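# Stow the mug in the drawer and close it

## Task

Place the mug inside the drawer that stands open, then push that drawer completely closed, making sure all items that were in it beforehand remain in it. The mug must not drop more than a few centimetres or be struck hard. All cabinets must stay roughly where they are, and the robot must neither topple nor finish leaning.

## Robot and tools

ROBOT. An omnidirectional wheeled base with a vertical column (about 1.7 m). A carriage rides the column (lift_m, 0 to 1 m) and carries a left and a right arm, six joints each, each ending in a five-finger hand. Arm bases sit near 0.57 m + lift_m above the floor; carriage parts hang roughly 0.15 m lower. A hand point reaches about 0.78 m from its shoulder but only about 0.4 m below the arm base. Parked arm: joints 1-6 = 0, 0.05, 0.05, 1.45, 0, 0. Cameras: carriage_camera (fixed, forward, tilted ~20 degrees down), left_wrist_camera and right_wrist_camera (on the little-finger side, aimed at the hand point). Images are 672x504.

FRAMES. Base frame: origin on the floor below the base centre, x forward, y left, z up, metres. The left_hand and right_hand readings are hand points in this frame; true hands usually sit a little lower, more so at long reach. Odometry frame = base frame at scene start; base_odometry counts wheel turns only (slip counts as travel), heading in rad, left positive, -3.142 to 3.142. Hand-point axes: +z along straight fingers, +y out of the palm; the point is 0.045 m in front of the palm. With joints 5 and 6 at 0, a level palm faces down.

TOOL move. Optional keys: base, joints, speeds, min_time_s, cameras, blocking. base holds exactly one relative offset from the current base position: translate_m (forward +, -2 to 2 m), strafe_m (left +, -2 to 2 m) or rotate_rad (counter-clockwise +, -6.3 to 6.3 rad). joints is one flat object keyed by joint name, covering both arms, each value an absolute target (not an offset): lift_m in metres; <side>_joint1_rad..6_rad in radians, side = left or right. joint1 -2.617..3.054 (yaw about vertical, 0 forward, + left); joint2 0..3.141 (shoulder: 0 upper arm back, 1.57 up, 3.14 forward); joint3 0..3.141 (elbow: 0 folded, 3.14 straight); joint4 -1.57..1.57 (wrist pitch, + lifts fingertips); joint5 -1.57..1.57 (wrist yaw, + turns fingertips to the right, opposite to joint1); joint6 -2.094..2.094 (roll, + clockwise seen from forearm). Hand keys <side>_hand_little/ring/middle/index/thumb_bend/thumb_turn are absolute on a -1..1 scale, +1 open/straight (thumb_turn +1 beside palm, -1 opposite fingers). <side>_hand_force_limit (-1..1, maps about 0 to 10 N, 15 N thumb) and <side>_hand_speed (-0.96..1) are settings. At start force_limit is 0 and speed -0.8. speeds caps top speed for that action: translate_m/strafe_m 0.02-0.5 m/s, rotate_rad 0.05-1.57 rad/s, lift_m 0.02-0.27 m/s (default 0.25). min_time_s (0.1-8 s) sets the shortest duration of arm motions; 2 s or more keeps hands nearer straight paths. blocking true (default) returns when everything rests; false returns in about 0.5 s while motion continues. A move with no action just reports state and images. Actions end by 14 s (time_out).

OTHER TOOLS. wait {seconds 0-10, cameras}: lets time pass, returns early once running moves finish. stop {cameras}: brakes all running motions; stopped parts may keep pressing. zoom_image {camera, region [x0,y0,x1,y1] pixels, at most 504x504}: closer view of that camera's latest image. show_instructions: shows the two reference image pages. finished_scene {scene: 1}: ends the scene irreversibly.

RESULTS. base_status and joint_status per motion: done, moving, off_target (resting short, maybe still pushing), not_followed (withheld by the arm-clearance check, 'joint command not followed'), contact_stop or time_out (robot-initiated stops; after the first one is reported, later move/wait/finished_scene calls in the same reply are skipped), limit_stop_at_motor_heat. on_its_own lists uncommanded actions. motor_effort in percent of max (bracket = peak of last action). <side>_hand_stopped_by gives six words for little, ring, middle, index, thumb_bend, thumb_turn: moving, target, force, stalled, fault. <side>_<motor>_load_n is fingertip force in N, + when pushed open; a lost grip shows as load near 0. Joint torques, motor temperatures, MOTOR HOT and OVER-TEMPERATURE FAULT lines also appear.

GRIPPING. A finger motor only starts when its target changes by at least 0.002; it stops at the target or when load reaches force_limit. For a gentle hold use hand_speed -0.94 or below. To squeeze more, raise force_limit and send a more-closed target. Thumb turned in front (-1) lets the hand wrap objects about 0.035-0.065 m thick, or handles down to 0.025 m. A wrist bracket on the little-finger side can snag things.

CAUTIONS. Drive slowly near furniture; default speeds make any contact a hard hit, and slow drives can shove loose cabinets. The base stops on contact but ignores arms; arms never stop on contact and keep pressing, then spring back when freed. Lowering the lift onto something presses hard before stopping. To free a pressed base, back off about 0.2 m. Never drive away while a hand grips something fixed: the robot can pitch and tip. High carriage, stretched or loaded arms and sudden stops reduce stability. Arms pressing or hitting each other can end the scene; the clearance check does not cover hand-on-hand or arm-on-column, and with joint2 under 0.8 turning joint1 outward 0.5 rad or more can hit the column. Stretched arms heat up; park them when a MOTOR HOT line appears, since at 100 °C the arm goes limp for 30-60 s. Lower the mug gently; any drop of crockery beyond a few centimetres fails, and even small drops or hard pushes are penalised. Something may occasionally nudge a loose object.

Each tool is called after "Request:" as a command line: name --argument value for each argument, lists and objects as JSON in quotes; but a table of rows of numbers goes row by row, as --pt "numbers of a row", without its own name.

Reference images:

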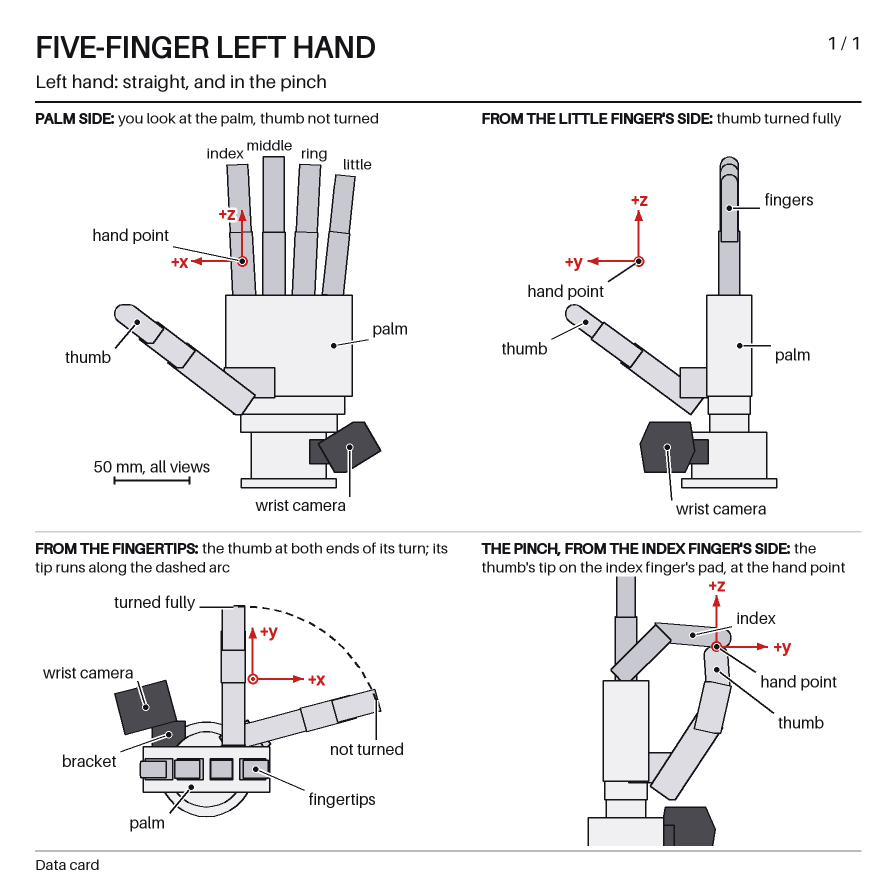

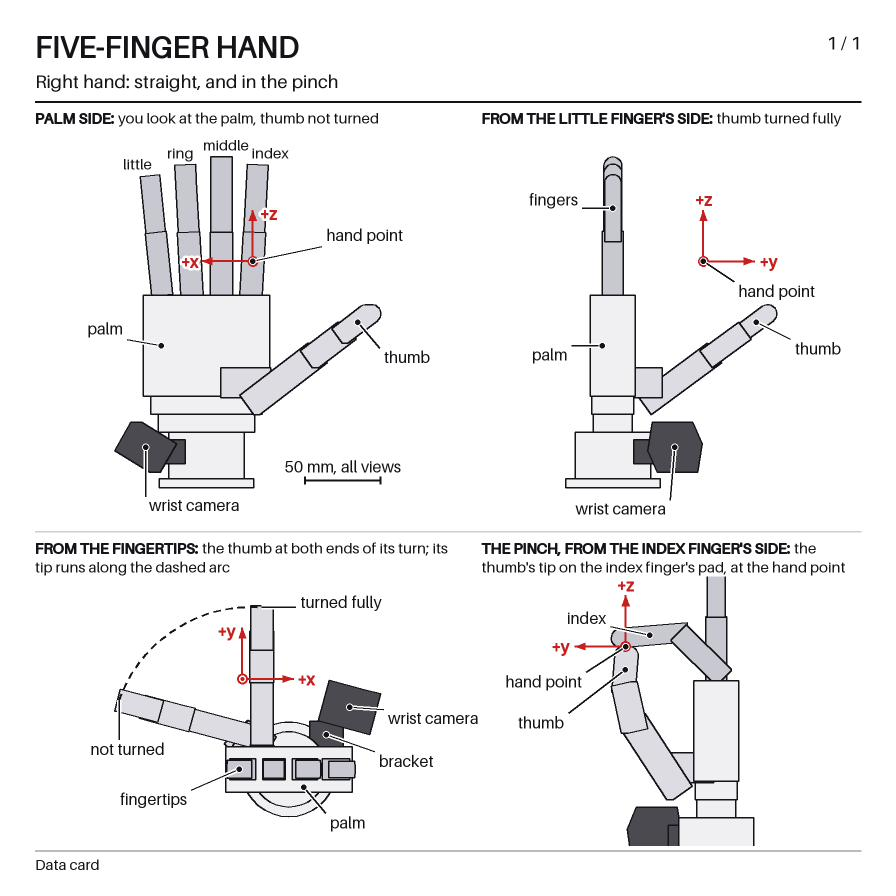

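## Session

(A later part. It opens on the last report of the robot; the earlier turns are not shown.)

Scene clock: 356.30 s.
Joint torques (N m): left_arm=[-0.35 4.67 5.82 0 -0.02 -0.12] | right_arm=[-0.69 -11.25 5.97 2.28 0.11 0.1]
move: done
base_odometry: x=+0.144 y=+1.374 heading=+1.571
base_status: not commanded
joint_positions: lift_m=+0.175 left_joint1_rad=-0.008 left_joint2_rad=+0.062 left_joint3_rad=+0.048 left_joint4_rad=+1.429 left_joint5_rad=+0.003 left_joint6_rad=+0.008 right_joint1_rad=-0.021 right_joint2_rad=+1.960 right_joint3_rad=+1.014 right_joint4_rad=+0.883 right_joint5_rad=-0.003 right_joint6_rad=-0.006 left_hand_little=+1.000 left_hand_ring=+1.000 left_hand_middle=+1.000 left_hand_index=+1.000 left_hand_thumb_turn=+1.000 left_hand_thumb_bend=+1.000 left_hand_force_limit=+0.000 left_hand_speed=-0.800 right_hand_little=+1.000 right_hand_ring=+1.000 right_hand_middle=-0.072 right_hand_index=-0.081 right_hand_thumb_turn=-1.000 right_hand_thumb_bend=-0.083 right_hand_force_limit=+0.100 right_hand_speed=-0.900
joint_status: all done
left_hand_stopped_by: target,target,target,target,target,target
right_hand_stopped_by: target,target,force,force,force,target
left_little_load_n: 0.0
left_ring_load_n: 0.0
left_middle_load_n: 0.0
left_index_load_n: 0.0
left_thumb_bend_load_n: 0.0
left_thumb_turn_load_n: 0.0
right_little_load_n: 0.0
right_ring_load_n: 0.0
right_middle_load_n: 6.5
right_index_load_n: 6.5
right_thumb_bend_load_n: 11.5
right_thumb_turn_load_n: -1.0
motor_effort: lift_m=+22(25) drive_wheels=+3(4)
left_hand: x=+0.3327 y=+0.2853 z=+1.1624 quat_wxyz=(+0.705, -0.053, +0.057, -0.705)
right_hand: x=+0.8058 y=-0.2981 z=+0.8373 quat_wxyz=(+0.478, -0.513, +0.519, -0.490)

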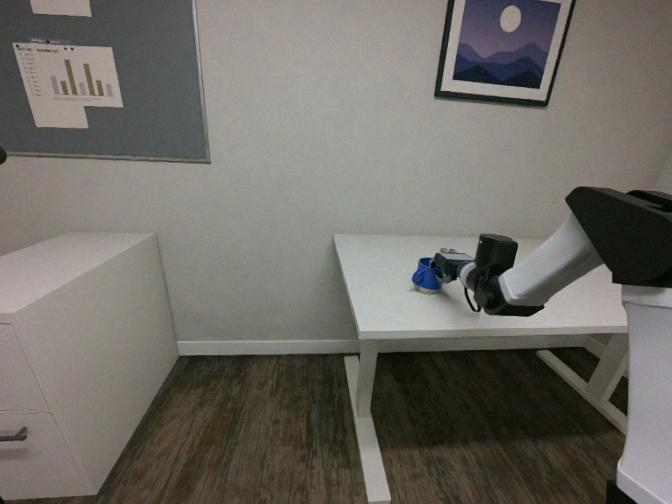

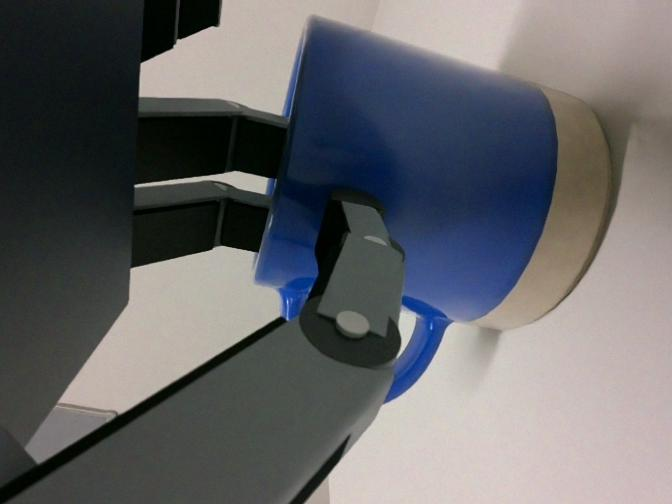

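Request:
move --joints '{"lift_m": 0.25, "right_joint4_rad": 1.0}' --speeds '{"lift_m": 0.05}' --min_time_s 2 --cameras '["carriage_camera", "right_wrist_camera"]'

Request:
zoom_image --camera "carriage_camera" --region '[370, 180, 490, 320]'

Scene clock: 362.83 s.
Joint torques (N m): left_arm=[-0.34 4.49 5.89 -0.09 -0.02 -0.12] | right_arm=[-0.7 -11.89 6.32 2.63 0.11 0.11]
move: off_target
base_odometry: x=+0.144 y=+1.374 heading=+1.571
base_status: not commanded
joint_positions: lift_m=+0.250 left_joint1_rad=-0.008 left_joint2_rad=+0.062 left_joint3_rad=+0.048 left_joint4_rad=+1.429 left_joint5_rad=+0.003 left_joint6_rad=+0.008 right_joint1_rad=-0.021 right_joint2_rad=+1.967 right_joint3_rad=+1.010 right_joint4_rad=+0.902 right_joint5_rad=-0.003 right_joint6_rad=-0.006 left_hand_little=+1.000 left_hand_ring=+1.000 left_hand_middle=+1.000 left_hand_index=+1.000 left_hand_thumb_turn=+1.000 left_hand_thumb_bend=+1.000 left_hand_force_limit=+0.000 left_hand_speed=-0.800 right_hand_little=+1.000 right_hand_ring=+1.000 right_hand_middle=-0.072 right_hand_index=-0.081 right_hand_thumb_turn=-1.000 right_hand_thumb_bend=-0.083 right_hand_force_limit=+0.100 right_hand_speed=-0.900
joint_status: right_joint4_rad off_target (ended at +0.902, target +1.000); the others done
left_hand_stopped_by: target,target,target,target,target,target
right_hand_stopped_by: target,target,force,force,force,target
left_little_load_n: 0.0
left_ring_load_n: 0.0
left_middle_load_n: 0.0
left_index_load_n: 0.0
left_thumb_bend_load_n: 0.0
left_thumb_turn_load_n: 0.0
right_little_load_n: 0.0
right_ring_load_n: 0.0
right_middle_load_n: 6.5
right_index_load_n: 6.5
right_thumb_bend_load_n: 12.0
right_thumb_turn_load_n: -1.0
motor_effort: lift_m=+20(25) drive_wheels=+3(4)
left_hand: x=+0.3327 y=+0.2853 z=+1.2375 quat_wxyz=(+0.705, -0.053, +0.057, -0.705)
right_hand: x=+0.8062 y=-0.2982 z=+0.9120 quat_wxyz=(+0.480, -0.510, +0.517, -0.492)

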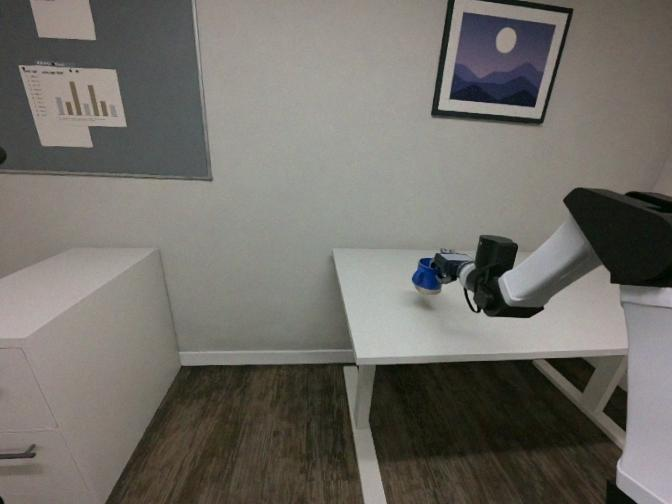

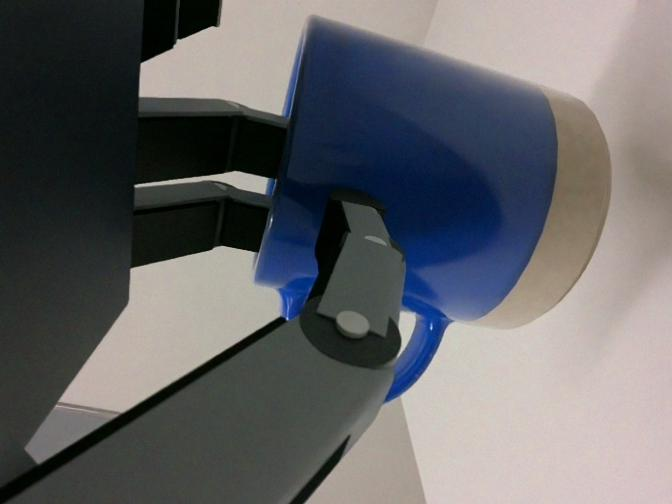

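Scaled by 3.600 from the camera's image (finer frame: 960x720).

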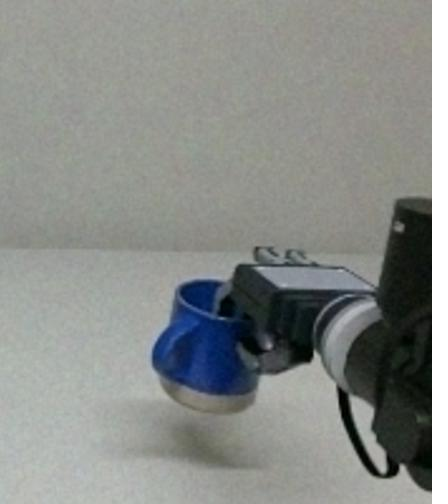

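Request:
move --base '{"translate_m": -0.3}' --joints '{"lift_m": 0.45}' --speeds '{"translate_m": 0.15, "lift_m": 0.1}'

Request:
move --base '{"rotate_rad": -1.571}' --speeds '{"rotate_rad": 0.4}' --cameras '["carriage_camera", "right_wrist_camera"]'

Request:
zoom_image --camera "carriage_camera" --region '[300, 250, 500, 420]'

Scene clock: 376.37 s.
Joint torques (N m): left_arm=[-0.35 4.6 5.94 -0.04 -0.03 -0.12] | right_arm=[-0.69 -12.72 6.53 2.55 0.11 0.11]
Motor temperatures (°C): left_arm=[22 26 32 30 26 25] | right_arm=[21 38 30 45 21 24]
move: done
base_odometry: x=+0.145 y=+1.074 heading=+1.571
base_status: done
joint_positions: lift_m=+0.450 left_joint1_rad=-0.008 left_joint2_rad=+0.062 left_joint3_rad=+0.048 left_joint4_rad=+1.431 left_joint5_rad=+0.003 left_joint6_rad=+0.008 right_joint1_rad=-0.021 right_joint2_rad=+1.976 right_joint3_rad=+1.007 right_joint4_rad=+0.912 right_joint5_rad=-0.003 right_joint6_rad=-0.006 left_hand_little=+1.000 left_hand_ring=+1.000 left_hand_middle=+1.000 left_hand_index=+1.000 left_hand_thumb_turn=+1.000 left_hand_thumb_bend=+1.000 left_hand_force_limit=+0.000 left_hand_speed=-0.800 right_hand_little=+1.000 right_hand_ring=+1.000 right_hand_middle=-0.072 right_hand_index=-0.081 right_hand_thumb_turn=-1.000 right_hand_thumb_bend=-0.083 right_hand_force_limit=+0.100 right_hand_speed=-0.900
joint_status: all done
left_hand_stopped_by: target,target,target,target,target,target
right_hand_stopped_by: target,target,force,force,force,target
left_little_load_n: 0.0
left_ring_load_n: 0.0
left_middle_load_n: 0.0
left_index_load_n: 0.0
left_thumb_bend_load_n: 0.0
left_thumb_turn_load_n: 0.0
right_little_load_n: 0.0
right_ring_load_n: 0.0
right_middle_load_n: 6.5
right_index_load_n: 6.5
right_thumb_bend_load_n: 12.0
right_thumb_turn_load_n: -1.0
motor_effort: lift_m=+20(27) drive_wheels=+1(6)
left_hand: x=+0.3322 y=+0.2853 z=+1.4378 quat_wxyz=(+0.705, -0.053, +0.056, -0.705)
right_hand: x=+0.8064 y=-0.2982 z=+1.1086 quat_wxyz=(+0.480, -0.511, +0.517, -0.492)
pictures: none

Scene clock: 381.10 s.
Joint torques (N m): left_arm=[-0.35 4.6 6.02 -0.06 -0.02 -0.12] | right_arm=[-0.47 -12.77 6.5 2.52 0.09 0.11]
move: done
base_odometry: x=+0.145 y=+1.074 heading=+0.000
base_status: done
joint_positions: lift_m=+0.450 left_joint1_rad=-0.008 left_joint2_rad=+0.062 left_joint3_rad=+0.048 left_joint4_rad=+1.432 left_joint5_rad=+0.003 left_joint6_rad=+0.008 right_joint1_rad=-0.023 right_joint2_rad=+1.976 right_joint3_rad=+1.007 right_joint4_rad=+0.912 right_joint5_rad=-0.002 right_joint6_rad=-0.006 left_hand_little=+1.000 left_hand_ring=+1.000 left_hand_middle=+1.000 left_hand_index=+1.000 left_hand_thumb_turn=+1.000 left_hand_thumb_bend=+1.000 left_hand_force_limit=+0.000 left_hand_speed=-0.800 right_hand_little=+1.000 right_hand_ring=+1.000 right_hand_middle=-0.072 right_hand_index=-0.081 right_hand_thumb_turn=-1.000 right_hand_thumb_bend=-0.083 right_hand_force_limit=+0.100 right_hand_speed=-0.900
joint_status: not commanded
left_hand_stopped_by: target,target,target,target,target,target
right_hand_stopped_by: target,target,force,force,force,target
left_little_load_n: 0.0
left_ring_load_n: 0.0
left_middle_load_n: 0.0
left_index_load_n: 0.0
left_thumb_bend_load_n: 0.0
left_thumb_turn_load_n: 0.0
right_little_load_n: 0.0
right_ring_load_n: 0.0
right_middle_load_n: 7.0
right_index_load_n: 6.0
right_thumb_bend_load_n: 12.0
right_thumb_turn_load_n: -1.0
motor_effort: lift_m=+22(23) drive_wheels=+4(10)
left_hand: x=+0.3321 y=+0.2853 z=+1.4378 quat_wxyz=(+0.705, -0.053, +0.056, -0.705)
right_hand: x=+0.8064 y=-0.2995 z=+1.1086 quat_wxyz=(+0.479, -0.510, +0.518, -0.492)

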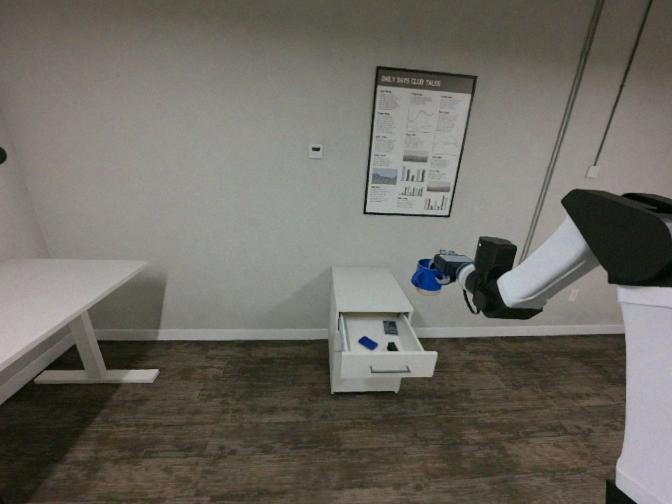

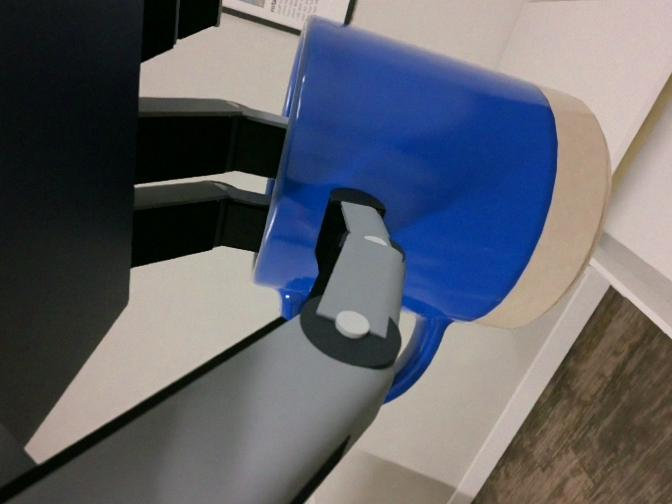

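Scaled by 2.520 from the camera's image (finer frame: 960x720).

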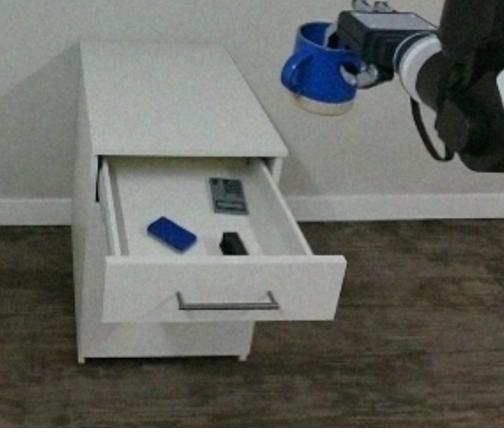

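Request:
zoom_image --camera "carriage_camera" --region '[325, 300, 445, 400]'

Scaled by 4.200 from the camera's image (finer frame: 960x720).

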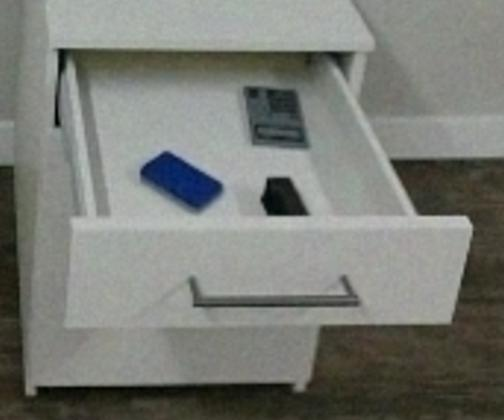

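Request:
move --joints '{"right_joint2_rad": 2.37, "right_joint3_rad": 1.085, "right_joint4_rad": 1.105}' --min_time_s 3

Request:
move --base '{"translate_m": 0.2}' --joints '{"lift_m": 0.33}' --speeds '{"translate_m": 0.15, "lift_m": 0.1}' --cameras '["carriage_camera", "right_wrist_camera"]'

Request:
zoom_image --camera "carriage_camera" --region '[300, 260, 500, 430]'

Scene clock: 579.37 s.
Joint torques (N m): left_arm=[-0.35 4.59 5.87 -0.06 -0.02 -0.11] | right_arm=[-0.51 -13.22 6.75 2.51 0.11 0.11]
Motor temperatures (°C): left_arm=[21 26 32 29 26 25] | right_arm=[21 41 32 51 21 23]
move: off_target
base_odometry: x=+0.145 y=+1.074 heading=+0.000
base_status: not commanded
joint_positions: lift_m=+0.450 left_joint1_rad=-0.008 left_joint2_rad=+0.062 left_joint3_rad=+0.048 left_joint4_rad=+1.432 left_joint5_rad=+0.003 left_joint6_rad=+0.008 right_joint1_rad=-0.023 right_joint2_rad=+2.377 right_joint3_rad=+1.054 right_joint4_rad=+1.015 right_joint5_rad=-0.002 right_joint6_rad=-0.006 left_hand_little=+1.000 left_hand_ring=+1.000 left_hand_middle=+1.000 left_hand_index=+1.000 left_hand_thumb_turn=+1.000 left_hand_thumb_bend=+1.000 left_hand_force_limit=+0.000 left_hand_speed=-0.800 right_hand_little=+1.000 right_hand_ring=+1.000 right_hand_middle=-0.072 right_hand_index=-0.081 right_hand_thumb_turn=-1.000 right_hand_thumb_bend=-0.083 right_hand_force_limit=+0.100 right_hand_speed=-0.900
joint_status: right_joint4_rad off_target (ended at +1.015, target +1.105); the others done
left_hand_stopped_by: target,target,target,target,target,target
right_hand_stopped_by: target,target,force,force,force,target
left_little_load_n: 0.0
left_ring_load_n: 0.0
left_middle_load_n: -0.5
left_index_load_n: 0.0
left_thumb_bend_load_n: 0.0
left_thumb_turn_load_n: 0.0
right_little_load_n: 0.0
right_ring_load_n: 0.0
right_middle_load_n: 6.5
right_index_load_n: 6.5
right_thumb_bend_load_n: 12.0
right_thumb_turn_load_n: -1.0
motor_effort: lift_m=+20(23) drive_wheels=+4(5)
left_hand: x=+0.3321 y=+0.2853 z=+1.4378 quat_wxyz=(+0.705, -0.053, +0.056, -0.705)
right_hand: x=+0.7960 y=-0.2992 z=+0.9305 quat_wxyz=(+0.412, -0.566, +0.575, -0.423)
pictures: none

Scene clock: 581.70 s.
Joint torques (N m): left_arm=[-0.32 4.64 5.93 -0.09 -0.02 -0.12] | right_arm=[-0.49 -13.98 6.41 2.41 0.1 0.1]
move: done
base_odometry: x=+0.345 y=+1.073 heading=-0.001
base_status: done
joint_positions: lift_m=+0.330 left_joint1_rad=-0.008 left_joint2_rad=+0.062 left_joint3_rad=+0.048 left_joint4_rad=+1.432 left_joint5_rad=+0.003 left_joint6_rad=+0.008 right_joint1_rad=-0.023 right_joint2_rad=+2.385 right_joint3_rad=+1.058 right_joint4_rad=+1.023 right_joint5_rad=-0.002 right_joint6_rad=-0.006 left_hand_little=+1.000 left_hand_ring=+1.000 left_hand_middle=+1.000 left_hand_index=+1.000 left_hand_thumb_turn=+1.000 left_hand_thumb_bend=+1.000 left_hand_force_limit=+0.000 left_hand_speed=-0.800 right_hand_little=+1.000 right_hand_ring=+1.000 right_hand_middle=-0.072 right_hand_index=-0.081 right_hand_thumb_turn=-1.000 right_hand_thumb_bend=-0.083 right_hand_force_limit=+0.100 right_hand_speed=-0.900
joint_status: all done
left_hand_stopped_by: target,target,target,target,target,target
right_hand_stopped_by: target,target,force,force,force,target
left_little_load_n: 0.0
left_ring_load_n: 0.0
left_middle_load_n: 0.0
left_index_load_n: 0.0
left_thumb_bend_load_n: 0.0
left_thumb_turn_load_n: 0.0
right_little_load_n: 0.0
right_ring_load_n: 0.0
right_middle_load_n: 7.0
right_index_load_n: 6.5
right_thumb_bend_load_n: 12.0
right_thumb_turn_load_n: -0.5
motor_effort: lift_m=+19(21) drive_wheels=+6(10)
left_hand: x=+0.3319 y=+0.2853 z=+1.3179 quat_wxyz=(+0.705, -0.052, +0.056, -0.705)
right_hand: x=+0.7971 y=-0.2993 z=+0.8095 quat_wxyz=(+0.413, -0.565, +0.574, -0.424)

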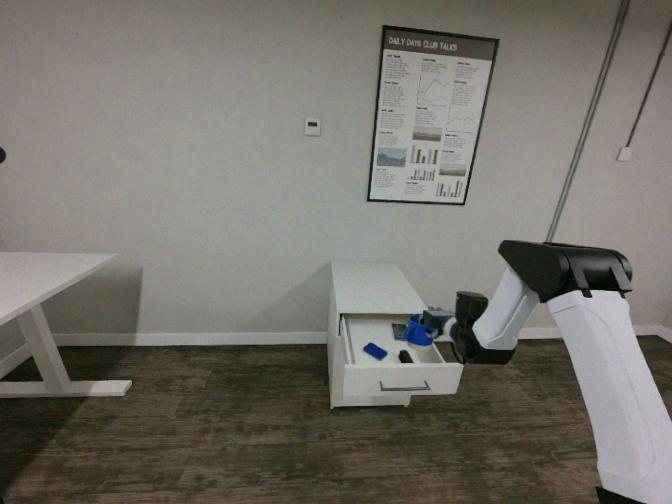

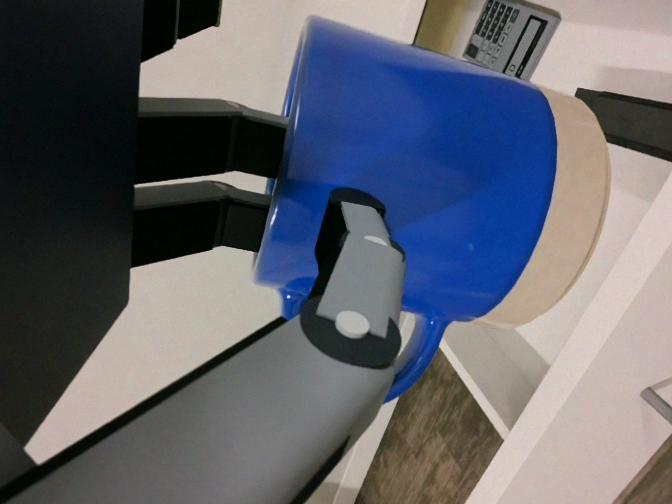

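Scaled by 2.520 from the camera's image (finer frame: 960x720).

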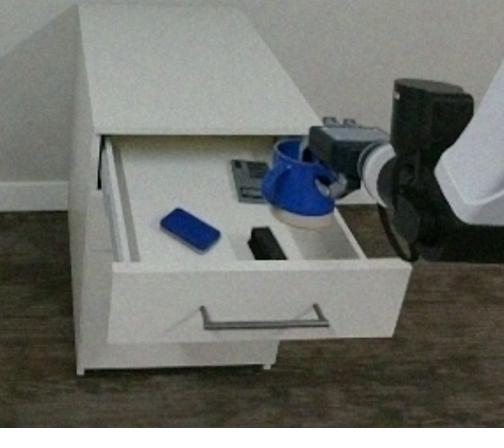

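Request:
move --base '{"translate_m": 0.28}' --joints '{"lift_m": 0.27}' --speeds '{"translate_m": 0.12, "lift_m": 0.1}' --cameras '["carriage_camera", "right_wrist_camera"]'

Request:
zoom_image --camera "carriage_camera" --region '[320, 300, 500, 450]'

Scene clock: 616.03 s.
Joint torques (N m): left_arm=[-0.35 4.57 5.82 -0.11 -0.02 -0.12] | right_arm=[-0.55 -14.32 6.17 2.46 0.08 0.11]
move: done
base_odometry: x=+0.625 y=+1.073 heading=-0.002
base_status: done
joint_positions: lift_m=+0.270 left_joint1_rad=-0.008 left_joint2_rad=+0.062 left_joint3_rad=+0.048 left_joint4_rad=+1.433 left_joint5_rad=+0.003 left_joint6_rad=+0.008 right_joint1_rad=-0.023 right_joint2_rad=+2.388 right_joint3_rad=+1.060 right_joint4_rad=+1.023 right_joint5_rad=-0.001 right_joint6_rad=-0.006 left_hand_little=+1.000 left_hand_ring=+1.000 left_hand_middle=+1.000 left_hand_index=+1.000 left_hand_thumb_turn=+1.000 left_hand_thumb_bend=+1.000 left_hand_force_limit=+0.000 left_hand_speed=-0.800 right_hand_little=+1.000 right_hand_ring=+1.000 right_hand_middle=-0.072 right_hand_index=-0.081 right_hand_thumb_turn=-1.000 right_hand_thumb_bend=-0.083 right_hand_force_limit=+0.100 right_hand_speed=-0.900
joint_status: all done
left_hand_stopped_by: target,target,target,target,target,target
right_hand_stopped_by: target,target,force,force,force,target
left_little_load_n: 0.0
left_ring_load_n: 0.0
left_middle_load_n: 0.0
left_index_load_n: 0.0
left_thumb_bend_load_n: 0.0
left_thumb_turn_load_n: 0.0
right_little_load_n: -0.5
right_ring_load_n: 0.0
right_middle_load_n: 7.0
right_index_load_n: 6.5
right_thumb_bend_load_n: 12.0
right_thumb_turn_load_n: -0.5
motor_effort: lift_m=+19(23) drive_wheels=-5(13)
left_hand: x=+0.3317 y=+0.2853 z=+1.2580 quat_wxyz=(+0.705, -0.052, +0.055, -0.705)
right_hand: x=+0.7971 y=-0.2996 z=+0.7481 quat_wxyz=(+0.412, -0.566, +0.575, -0.424)

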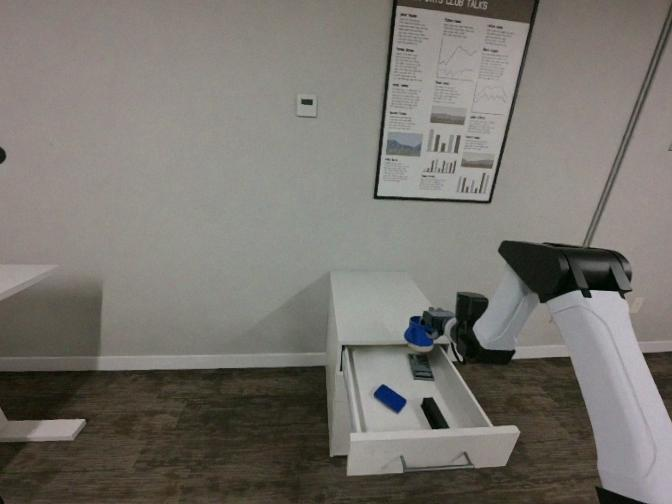

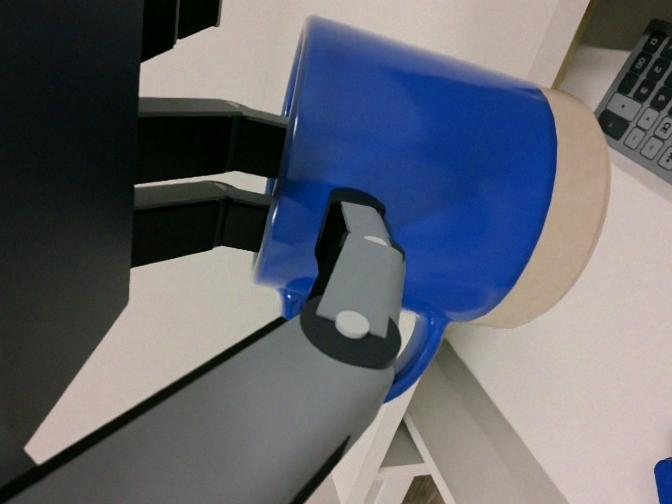

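Scaled by 2.800 from the camera's image (finer frame: 960x720).

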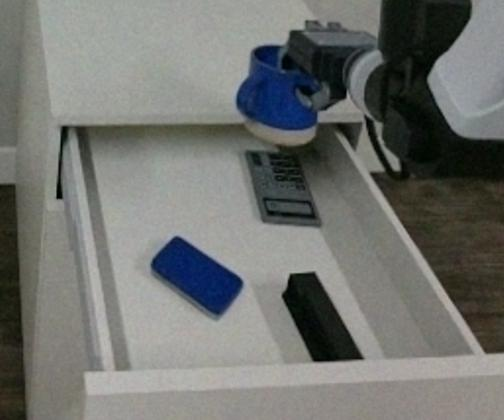

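Request:
move --joints '{"lift_m": 0.15, "right_joint1_rad": 0.0}' --speeds '{"lift_m": 0.08}' --min_time_s 1.5 --cameras '["carriage_camera", "right_wrist_camera"]'

Request:
zoom_image --camera "carriage_camera" --region '[320, 260, 500, 410]'

Scene clock: 658.50 s.
Joint torques (N m): left_arm=[-0.34 4.68 5.82 -0.13 -0.03 -0.12] | right_arm=[0.76 -14.52 6.12 2.48 0.09 0.1]
Motor temperatures (°C): left_arm=[21 26 32 28 26 25] | right_arm=[20 51 30 51 21 23]
move: done
base_odometry: x=+0.625 y=+1.073 heading=-0.002
base_status: not commanded
joint_positions: lift_m=+0.150 left_joint1_rad=-0.008 left_joint2_rad=+0.062 left_joint3_rad=+0.048 left_joint4_rad=+1.432 left_joint5_rad=+0.003 left_joint6_rad=+0.008 right_joint1_rad=-0.012 right_joint2_rad=+2.389 right_joint3_rad=+1.061 right_joint4_rad=+1.020 right_joint5_rad=-0.001 right_joint6_rad=-0.006 left_hand_little=+1.000 left_hand_ring=+1.000 left_hand_middle=+1.000 left_hand_index=+1.000 left_hand_thumb_turn=+1.000 left_hand_thumb_bend=+1.000 left_hand_force_limit=+0.000 left_hand_speed=-0.800 right_hand_little=+1.000 right_hand_ring=+1.000 right_hand_middle=-0.072 right_hand_index=-0.081 right_hand_thumb_turn=-1.000 right_hand_thumb_bend=-0.082 right_hand_force_limit=+0.100 right_hand_speed=-0.900
joint_status: all done
left_hand_stopped_by: target,target,target,target,target,target
right_hand_stopped_by: target,target,force,force,force,target
left_little_load_n: 0.0
left_ring_load_n: 0.0
left_middle_load_n: 0.0
left_index_load_n: 0.0
left_thumb_bend_load_n: 0.0
left_thumb_turn_load_n: 0.0
right_little_load_n: 0.0
right_ring_load_n: 0.0
right_middle_load_n: 6.5
right_index_load_n: 7.0
right_thumb_bend_load_n: 11.0
right_thumb_turn_load_n: -0.5
motor_effort: lift_m=+20(22) drive_wheels=+6(7)
left_hand: x=+0.3320 y=+0.2853 z=+1.1380 quat_wxyz=(+0.705, -0.053, +0.056, -0.705)
right_hand: x=+0.7967 y=-0.2935 z=+0.6275 quat_wxyz=(+0.414, -0.569, +0.572, -0.421)

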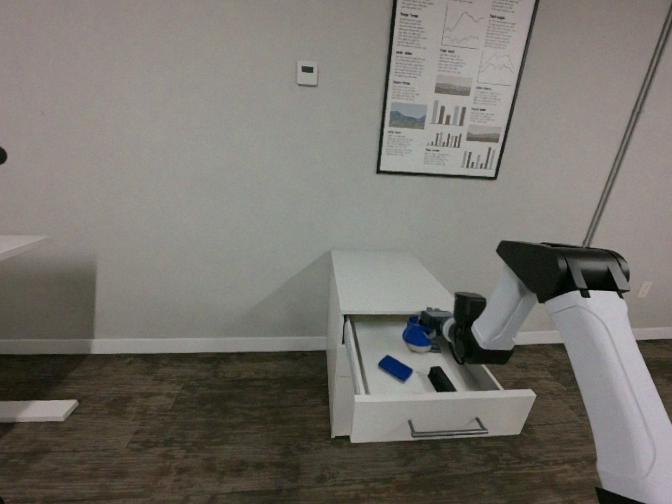

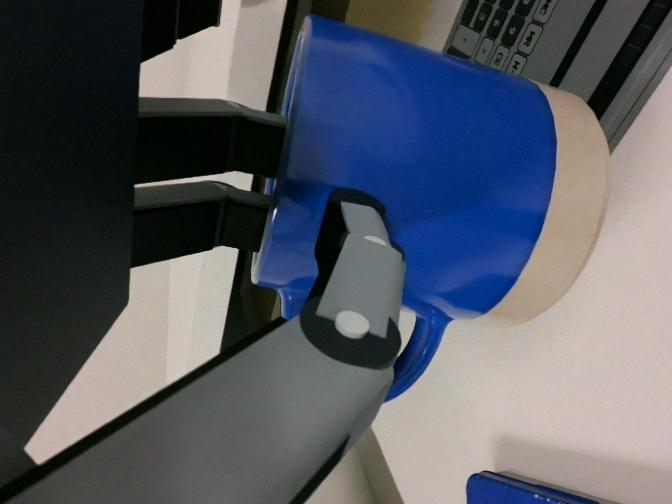

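Scaled by 2.800 from the camera's image (finer frame: 960x720).

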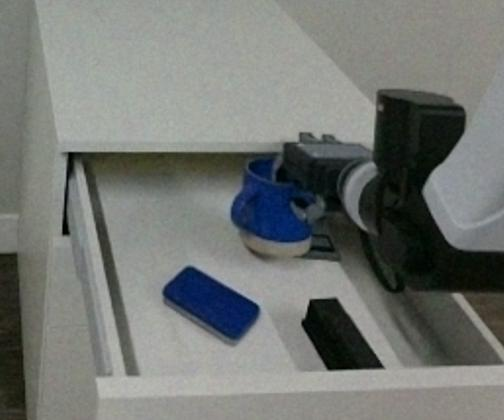

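Request:
move --cameras '["all"]'

Scene clock: 670.67 s.
Joint torques (N m): left_arm=[-0.34 4.63 5.91 -0.07 -0.03 -0.12] | right_arm=[0.72 -14.52 6.11 2.47 0.09 0.1]
Motor temperatures (°C): left_arm=[21 26 32 28 26 25] | right_arm=[20 51 31 50 21 23]
base_odometry: x=+0.625 y=+1.073 heading=-0.002
base_status: not commanded
joint_positions: lift_m=+0.150 left_joint1_rad=-0.008 left_joint2_rad=+0.062 left_joint3_rad=+0.048 left_joint4_rad=+1.432 left_joint5_rad=+0.003 left_joint6_rad=+0.008 right_joint1_rad=-0.012 right_joint2_rad=+2.389 right_joint3_rad=+1.061 right_joint4_rad=+1.022 right_joint5_rad=-0.001 right_joint6_rad=-0.006 left_hand_little=+1.000 left_hand_ring=+1.000 left_hand_middle=+1.000 left_hand_index=+1.000 left_hand_thumb_turn=+1.000 left_hand_thumb_bend=+1.000 left_hand_force_limit=+0.000 left_hand_speed=-0.800 right_hand_little=+1.000 right_hand_ring=+1.000 right_hand_middle=-0.072 right_hand_index=-0.081 right_hand_thumb_turn=-1.000 right_hand_thumb_bend=-0.082 right_hand_force_limit=+0.100 right_hand_speed=-0.900
joint_status: all done
left_hand_stopped_by: target,target,target,target,target,target
right_hand_stopped_by: target,target,force,force,force,target
left_little_load_n: 0.0
left_ring_load_n: 0.0
left_middle_load_n: 0.0
left_index_load_n: 0.0
left_thumb_bend_load_n: -0.5
left_thumb_turn_load_n: 0.0
right_little_load_n: 0.0
right_ring_load_n: 0.0
right_middle_load_n: 6.5
right_index_load_n: 7.0
right_thumb_bend_load_n: 11.0
right_thumb_turn_load_n: -0.5
motor_effort: lift_m=+20(22) drive_wheels=+6(7)
left_hand: x=+0.3320 y=+0.2853 z=+1.1380 quat_wxyz=(+0.705, -0.053, +0.056, -0.705) (m; base frame)
right_hand: x=+0.7969 y=-0.2935 z=+0.6278 quat_wxyz=(+0.414, -0.569, +0.572, -0.421) (m; base frame)
pictures: carriage_camera, left_wrist_camera, right_wrist_camera

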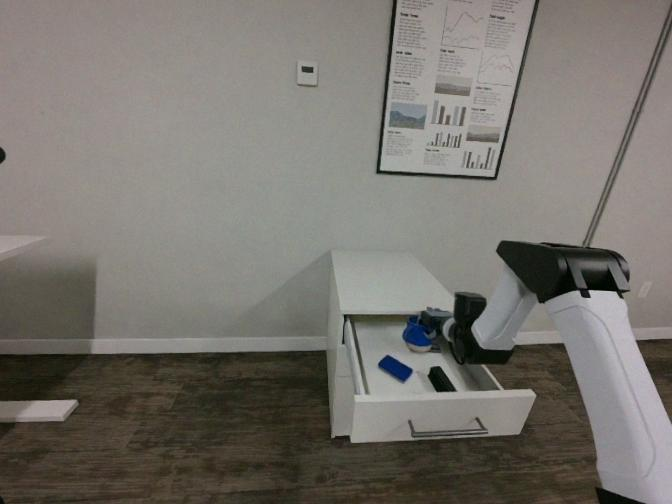

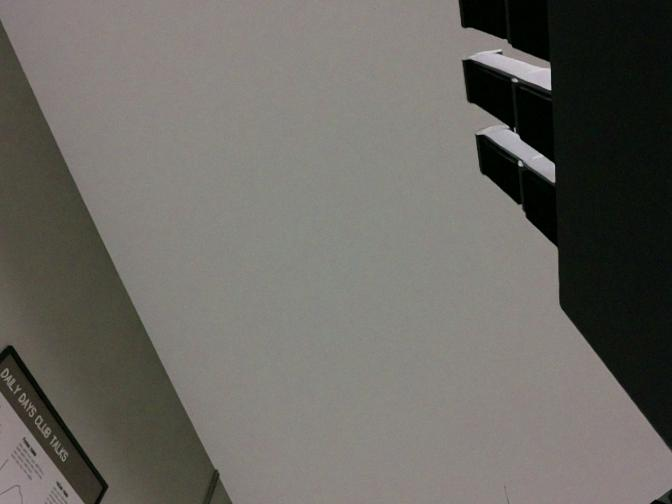

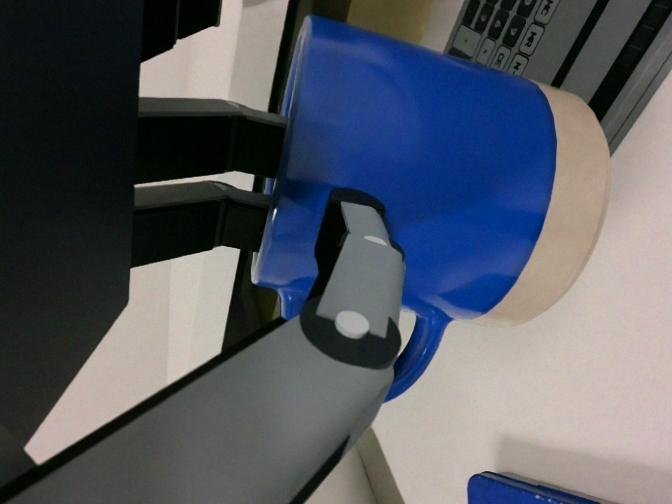

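Request:
zoom_image --camera "carriage_camera" --region '[320, 240, 560, 450]'

Request:
zoom_image --camera "carriage_camera" --region '[370, 300, 500, 400]'

Scaled by 2.100 from the camera's image (finer frame: 960x720).

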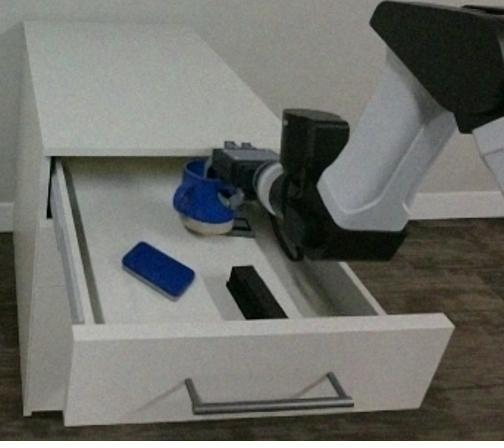

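Scaled by 3.877 from the camera's image (finer frame: 960x720).

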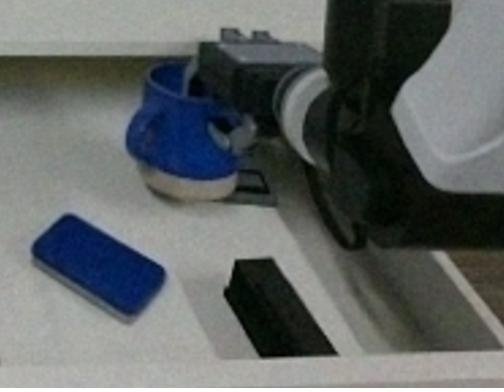

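Request:
move --base '{"translate_m": 0.017}' --joints '{"right_joint1_rad": -0.012}' --speeds '{"translate_m": 0.04}' --cameras '["carriage_camera", "right_wrist_camera"]'

Request:
zoom_image --camera "carriage_camera" --region '[370, 300, 500, 400]'

Scene clock: 712.33 s.
Joint torques (N m): left_arm=[-0.36 4.57 5.78 -0.03 -0.02 -0.12] | right_arm=[-0.34 -14.45 6.08 2.47 0.09 0.1]
move: done
base_odometry: x=+0.642 y=+1.072 heading=-0.003
base_status: done
joint_positions: lift_m=+0.150 left_joint1_rad=-0.008 left_joint2_rad=+0.062 left_joint3_rad=+0.048 left_joint4_rad=+1.431 left_joint5_rad=+0.003 left_joint6_rad=+0.008 right_joint1_rad=-0.012 right_joint2_rad=+2.389 right_joint3_rad=+1.061 right_joint4_rad=+1.023 right_joint5_rad=-0.001 right_joint6_rad=-0.006 left_hand_little=+1.000 left_hand_ring=+1.000 left_hand_middle=+1.000 left_hand_index=+1.000 left_hand_thumb_turn=+1.000 left_hand_thumb_bend=+1.000 left_hand_force_limit=+0.000 left_hand_speed=-0.800 right_hand_little=+1.000 right_hand_ring=+1.000 right_hand_middle=-0.072 right_hand_index=-0.081 right_hand_thumb_turn=-1.000 right_hand_thumb_bend=-0.082 right_hand_force_limit=+0.100 right_hand_speed=-0.900
joint_status: all done
left_hand_stopped_by: target,target,target,target,target,target
right_hand_stopped_by: target,target,force,force,force,target
left_little_load_n: 0.0
left_ring_load_n: 0.0
left_middle_load_n: 0.0
left_index_load_n: -0.5
left_thumb_bend_load_n: 0.0
left_thumb_turn_load_n: 0.0
right_little_load_n: 0.0
right_ring_load_n: 0.0
right_middle_load_n: 6.5
right_index_load_n: 7.0
right_thumb_bend_load_n: 11.0
right_thumb_turn_load_n: -0.5
motor_effort: lift_m=+20(22) drive_wheels=+5(12)
left_hand: x=+0.3322 y=+0.2853 z=+1.1379 quat_wxyz=(+0.705, -0.053, +0.056, -0.705)
right_hand: x=+0.7971 y=-0.2935 z=+0.6281 quat_wxyz=(+0.414, -0.569, +0.572, -0.422)

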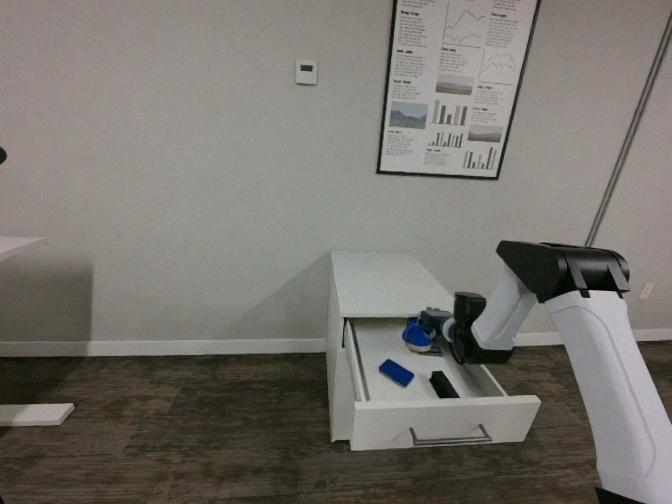

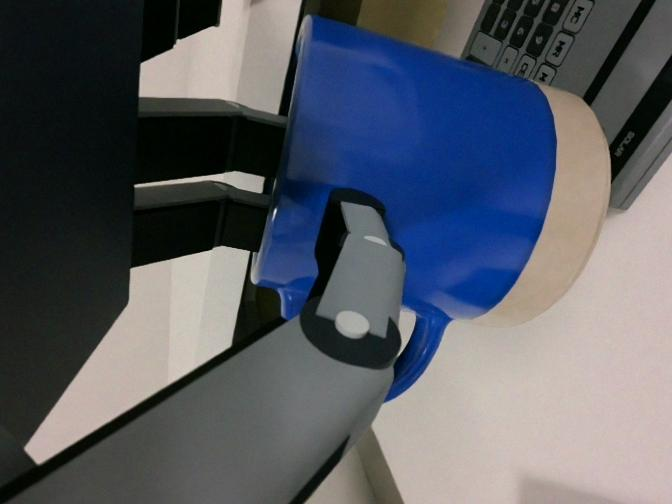

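Scaled by 3.877 from the camera's image (finer frame: 960x720).

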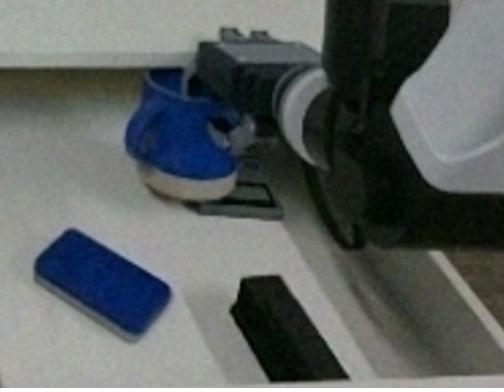

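Request:
move --joints '{"right_joint1_rad": -0.027}' --min_time_s 1.5

Request:
move --joints '{"lift_m": 0.11}' --speeds '{"lift_m": 0.04}' --cameras '["carriage_camera", "right_wrist_camera"]'

Request:
zoom_image --camera "carriage_camera" --region '[370, 290, 500, 390]'

Scene clock: 728.57 s.
Joint torques (N m): left_arm=[-0.34 4.6 5.93 -0.05 -0.04 -0.11] | right_arm=[-1.43 -14.5 6.11 2.46 0.09 0.1]
move: done
base_odometry: x=+0.642 y=+1.072 heading=-0.003
base_status: not commanded
joint_positions: lift_m=+0.150 left_joint1_rad=-0.008 left_joint2_rad=+0.062 left_joint3_rad=+0.048 left_joint4_rad=+1.431 left_joint5_rad=+0.003 left_joint6_rad=+0.008 right_joint1_rad=-0.014 right_joint2_rad=+2.389 right_joint3_rad=+1.061 right_joint4_rad=+1.023 right_joint5_rad=-0.001 right_joint6_rad=-0.006 left_hand_little=+1.000 left_hand_ring=+1.000 left_hand_middle=+1.000 left_hand_index=+1.000 left_hand_thumb_turn=+1.000 left_hand_thumb_bend=+1.000 left_hand_force_limit=+0.000 left_hand_speed=-0.800 right_hand_little=+1.000 right_hand_ring=+1.000 right_hand_middle=-0.072 right_hand_index=-0.081 right_hand_thumb_turn=-1.000 right_hand_thumb_bend=-0.082 right_hand_force_limit=+0.100 right_hand_speed=-0.900
joint_status: all done
left_hand_stopped_by: target,target,target,target,target,target
right_hand_stopped_by: target,target,force,force,force,target
left_little_load_n: 0.0
left_ring_load_n: 0.0
left_middle_load_n: -0.5
left_index_load_n: 0.0
left_thumb_bend_load_n: 0.0
left_thumb_turn_load_n: 0.0
right_little_load_n: 0.0
right_ring_load_n: 0.0
right_middle_load_n: 6.5
right_index_load_n: 7.0
right_thumb_bend_load_n: 11.0
right_thumb_turn_load_n: -0.5
motor_effort: lift_m=+19(22) drive_wheels=-4(4)
left_hand: x=+0.3322 y=+0.2853 z=+1.1379 quat_wxyz=(+0.705, -0.053, +0.056, -0.705)
right_hand: x=+0.7972 y=-0.2948 z=+0.6282 quat_wxyz=(+0.414, -0.568, +0.572, -0.422)
pictures: none

Scene clock: 729.90 s.
Joint torques (N m): left_arm=[-0.29 4.7 5.81 -0.01 -0.03 -0.12] | right_arm=[-1.43 -14.52 5.76 1.71 0.09 0.1]
move: done
base_odometry: x=+0.642 y=+1.072 heading=-0.003
base_status: not commanded
joint_positions: lift_m=+0.110 left_joint1_rad=-0.008 left_joint2_rad=+0.062 left_joint3_rad=+0.048 left_joint4_rad=+1.431 left_joint5_rad=+0.003 left_joint6_rad=+0.008 right_joint1_rad=-0.014 right_joint2_rad=+2.389 right_joint3_rad=+1.066 right_joint4_rad=+1.111 right_joint5_rad=-0.001 right_joint6_rad=-0.006 left_hand_little=+1.000 left_hand_ring=+1.000 left_hand_middle=+1.000 left_hand_index=+1.000 left_hand_thumb_turn=+1.000 left_hand_thumb_bend=+1.000 left_hand_force_limit=+0.000 left_hand_speed=-0.800 right_hand_little=+1.000 right_hand_ring=+1.000 right_hand_middle=-0.072 right_hand_index=-0.081 right_hand_thumb_turn=-1.000 right_hand_thumb_bend=-0.082 right_hand_force_limit=+0.100 right_hand_speed=-0.900
joint_status: all done
left_hand_stopped_by: target,target,target,target,target,target
right_hand_stopped_by: target,target,force,force,force,target
left_little_load_n: 0.0
left_ring_load_n: 0.0
left_middle_load_n: 0.0
left_index_load_n: 0.0
left_thumb_bend_load_n: 0.0
left_thumb_turn_load_n: 0.5
right_little_load_n: 0.0
right_ring_load_n: 0.5
right_middle_load_n: 6.5
right_index_load_n: 6.5
right_thumb_bend_load_n: 11.0
right_thumb_turn_load_n: -0.5
on_its_own: right_joint4_rad moved +0.088 to your old target +1.105
motor_effort: lift_m=+19(20) drive_wheels=-4(6)
left_hand: x=+0.3322 y=+0.2853 z=+1.0980 quat_wxyz=(+0.705, -0.053, +0.056, -0.705)
right_hand: x=+0.8100 y=-0.2950 z=+0.6114 quat_wxyz=(+0.440, -0.548, +0.552, -0.449)

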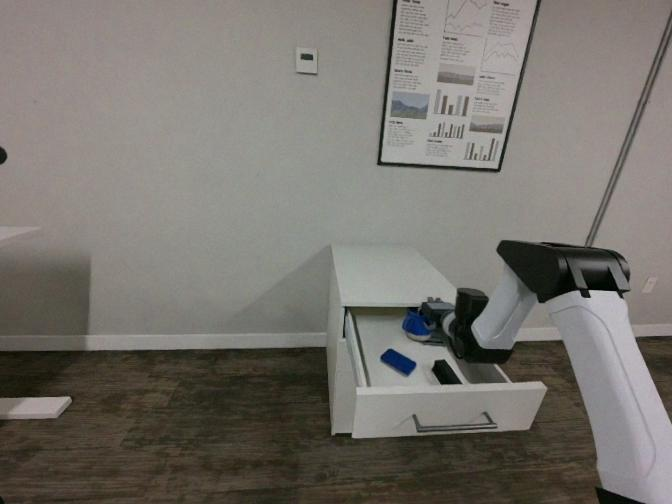

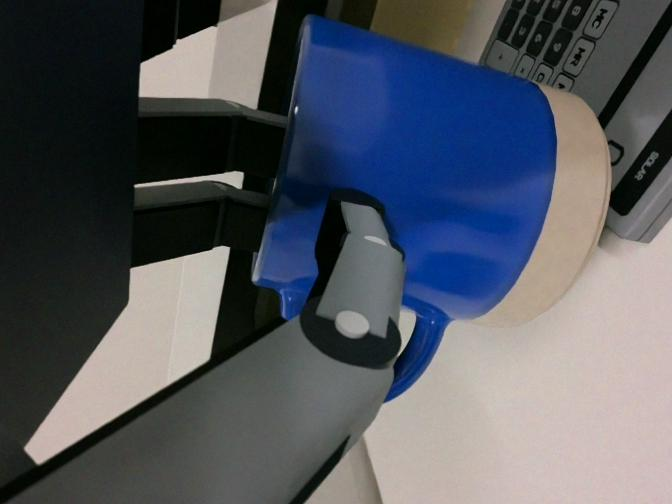

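Scaled by 3.877 from the camera's image (finer frame: 960x720).

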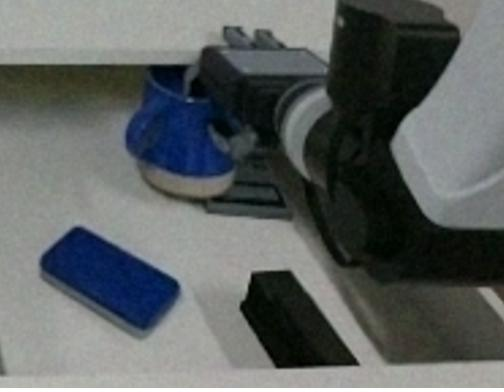

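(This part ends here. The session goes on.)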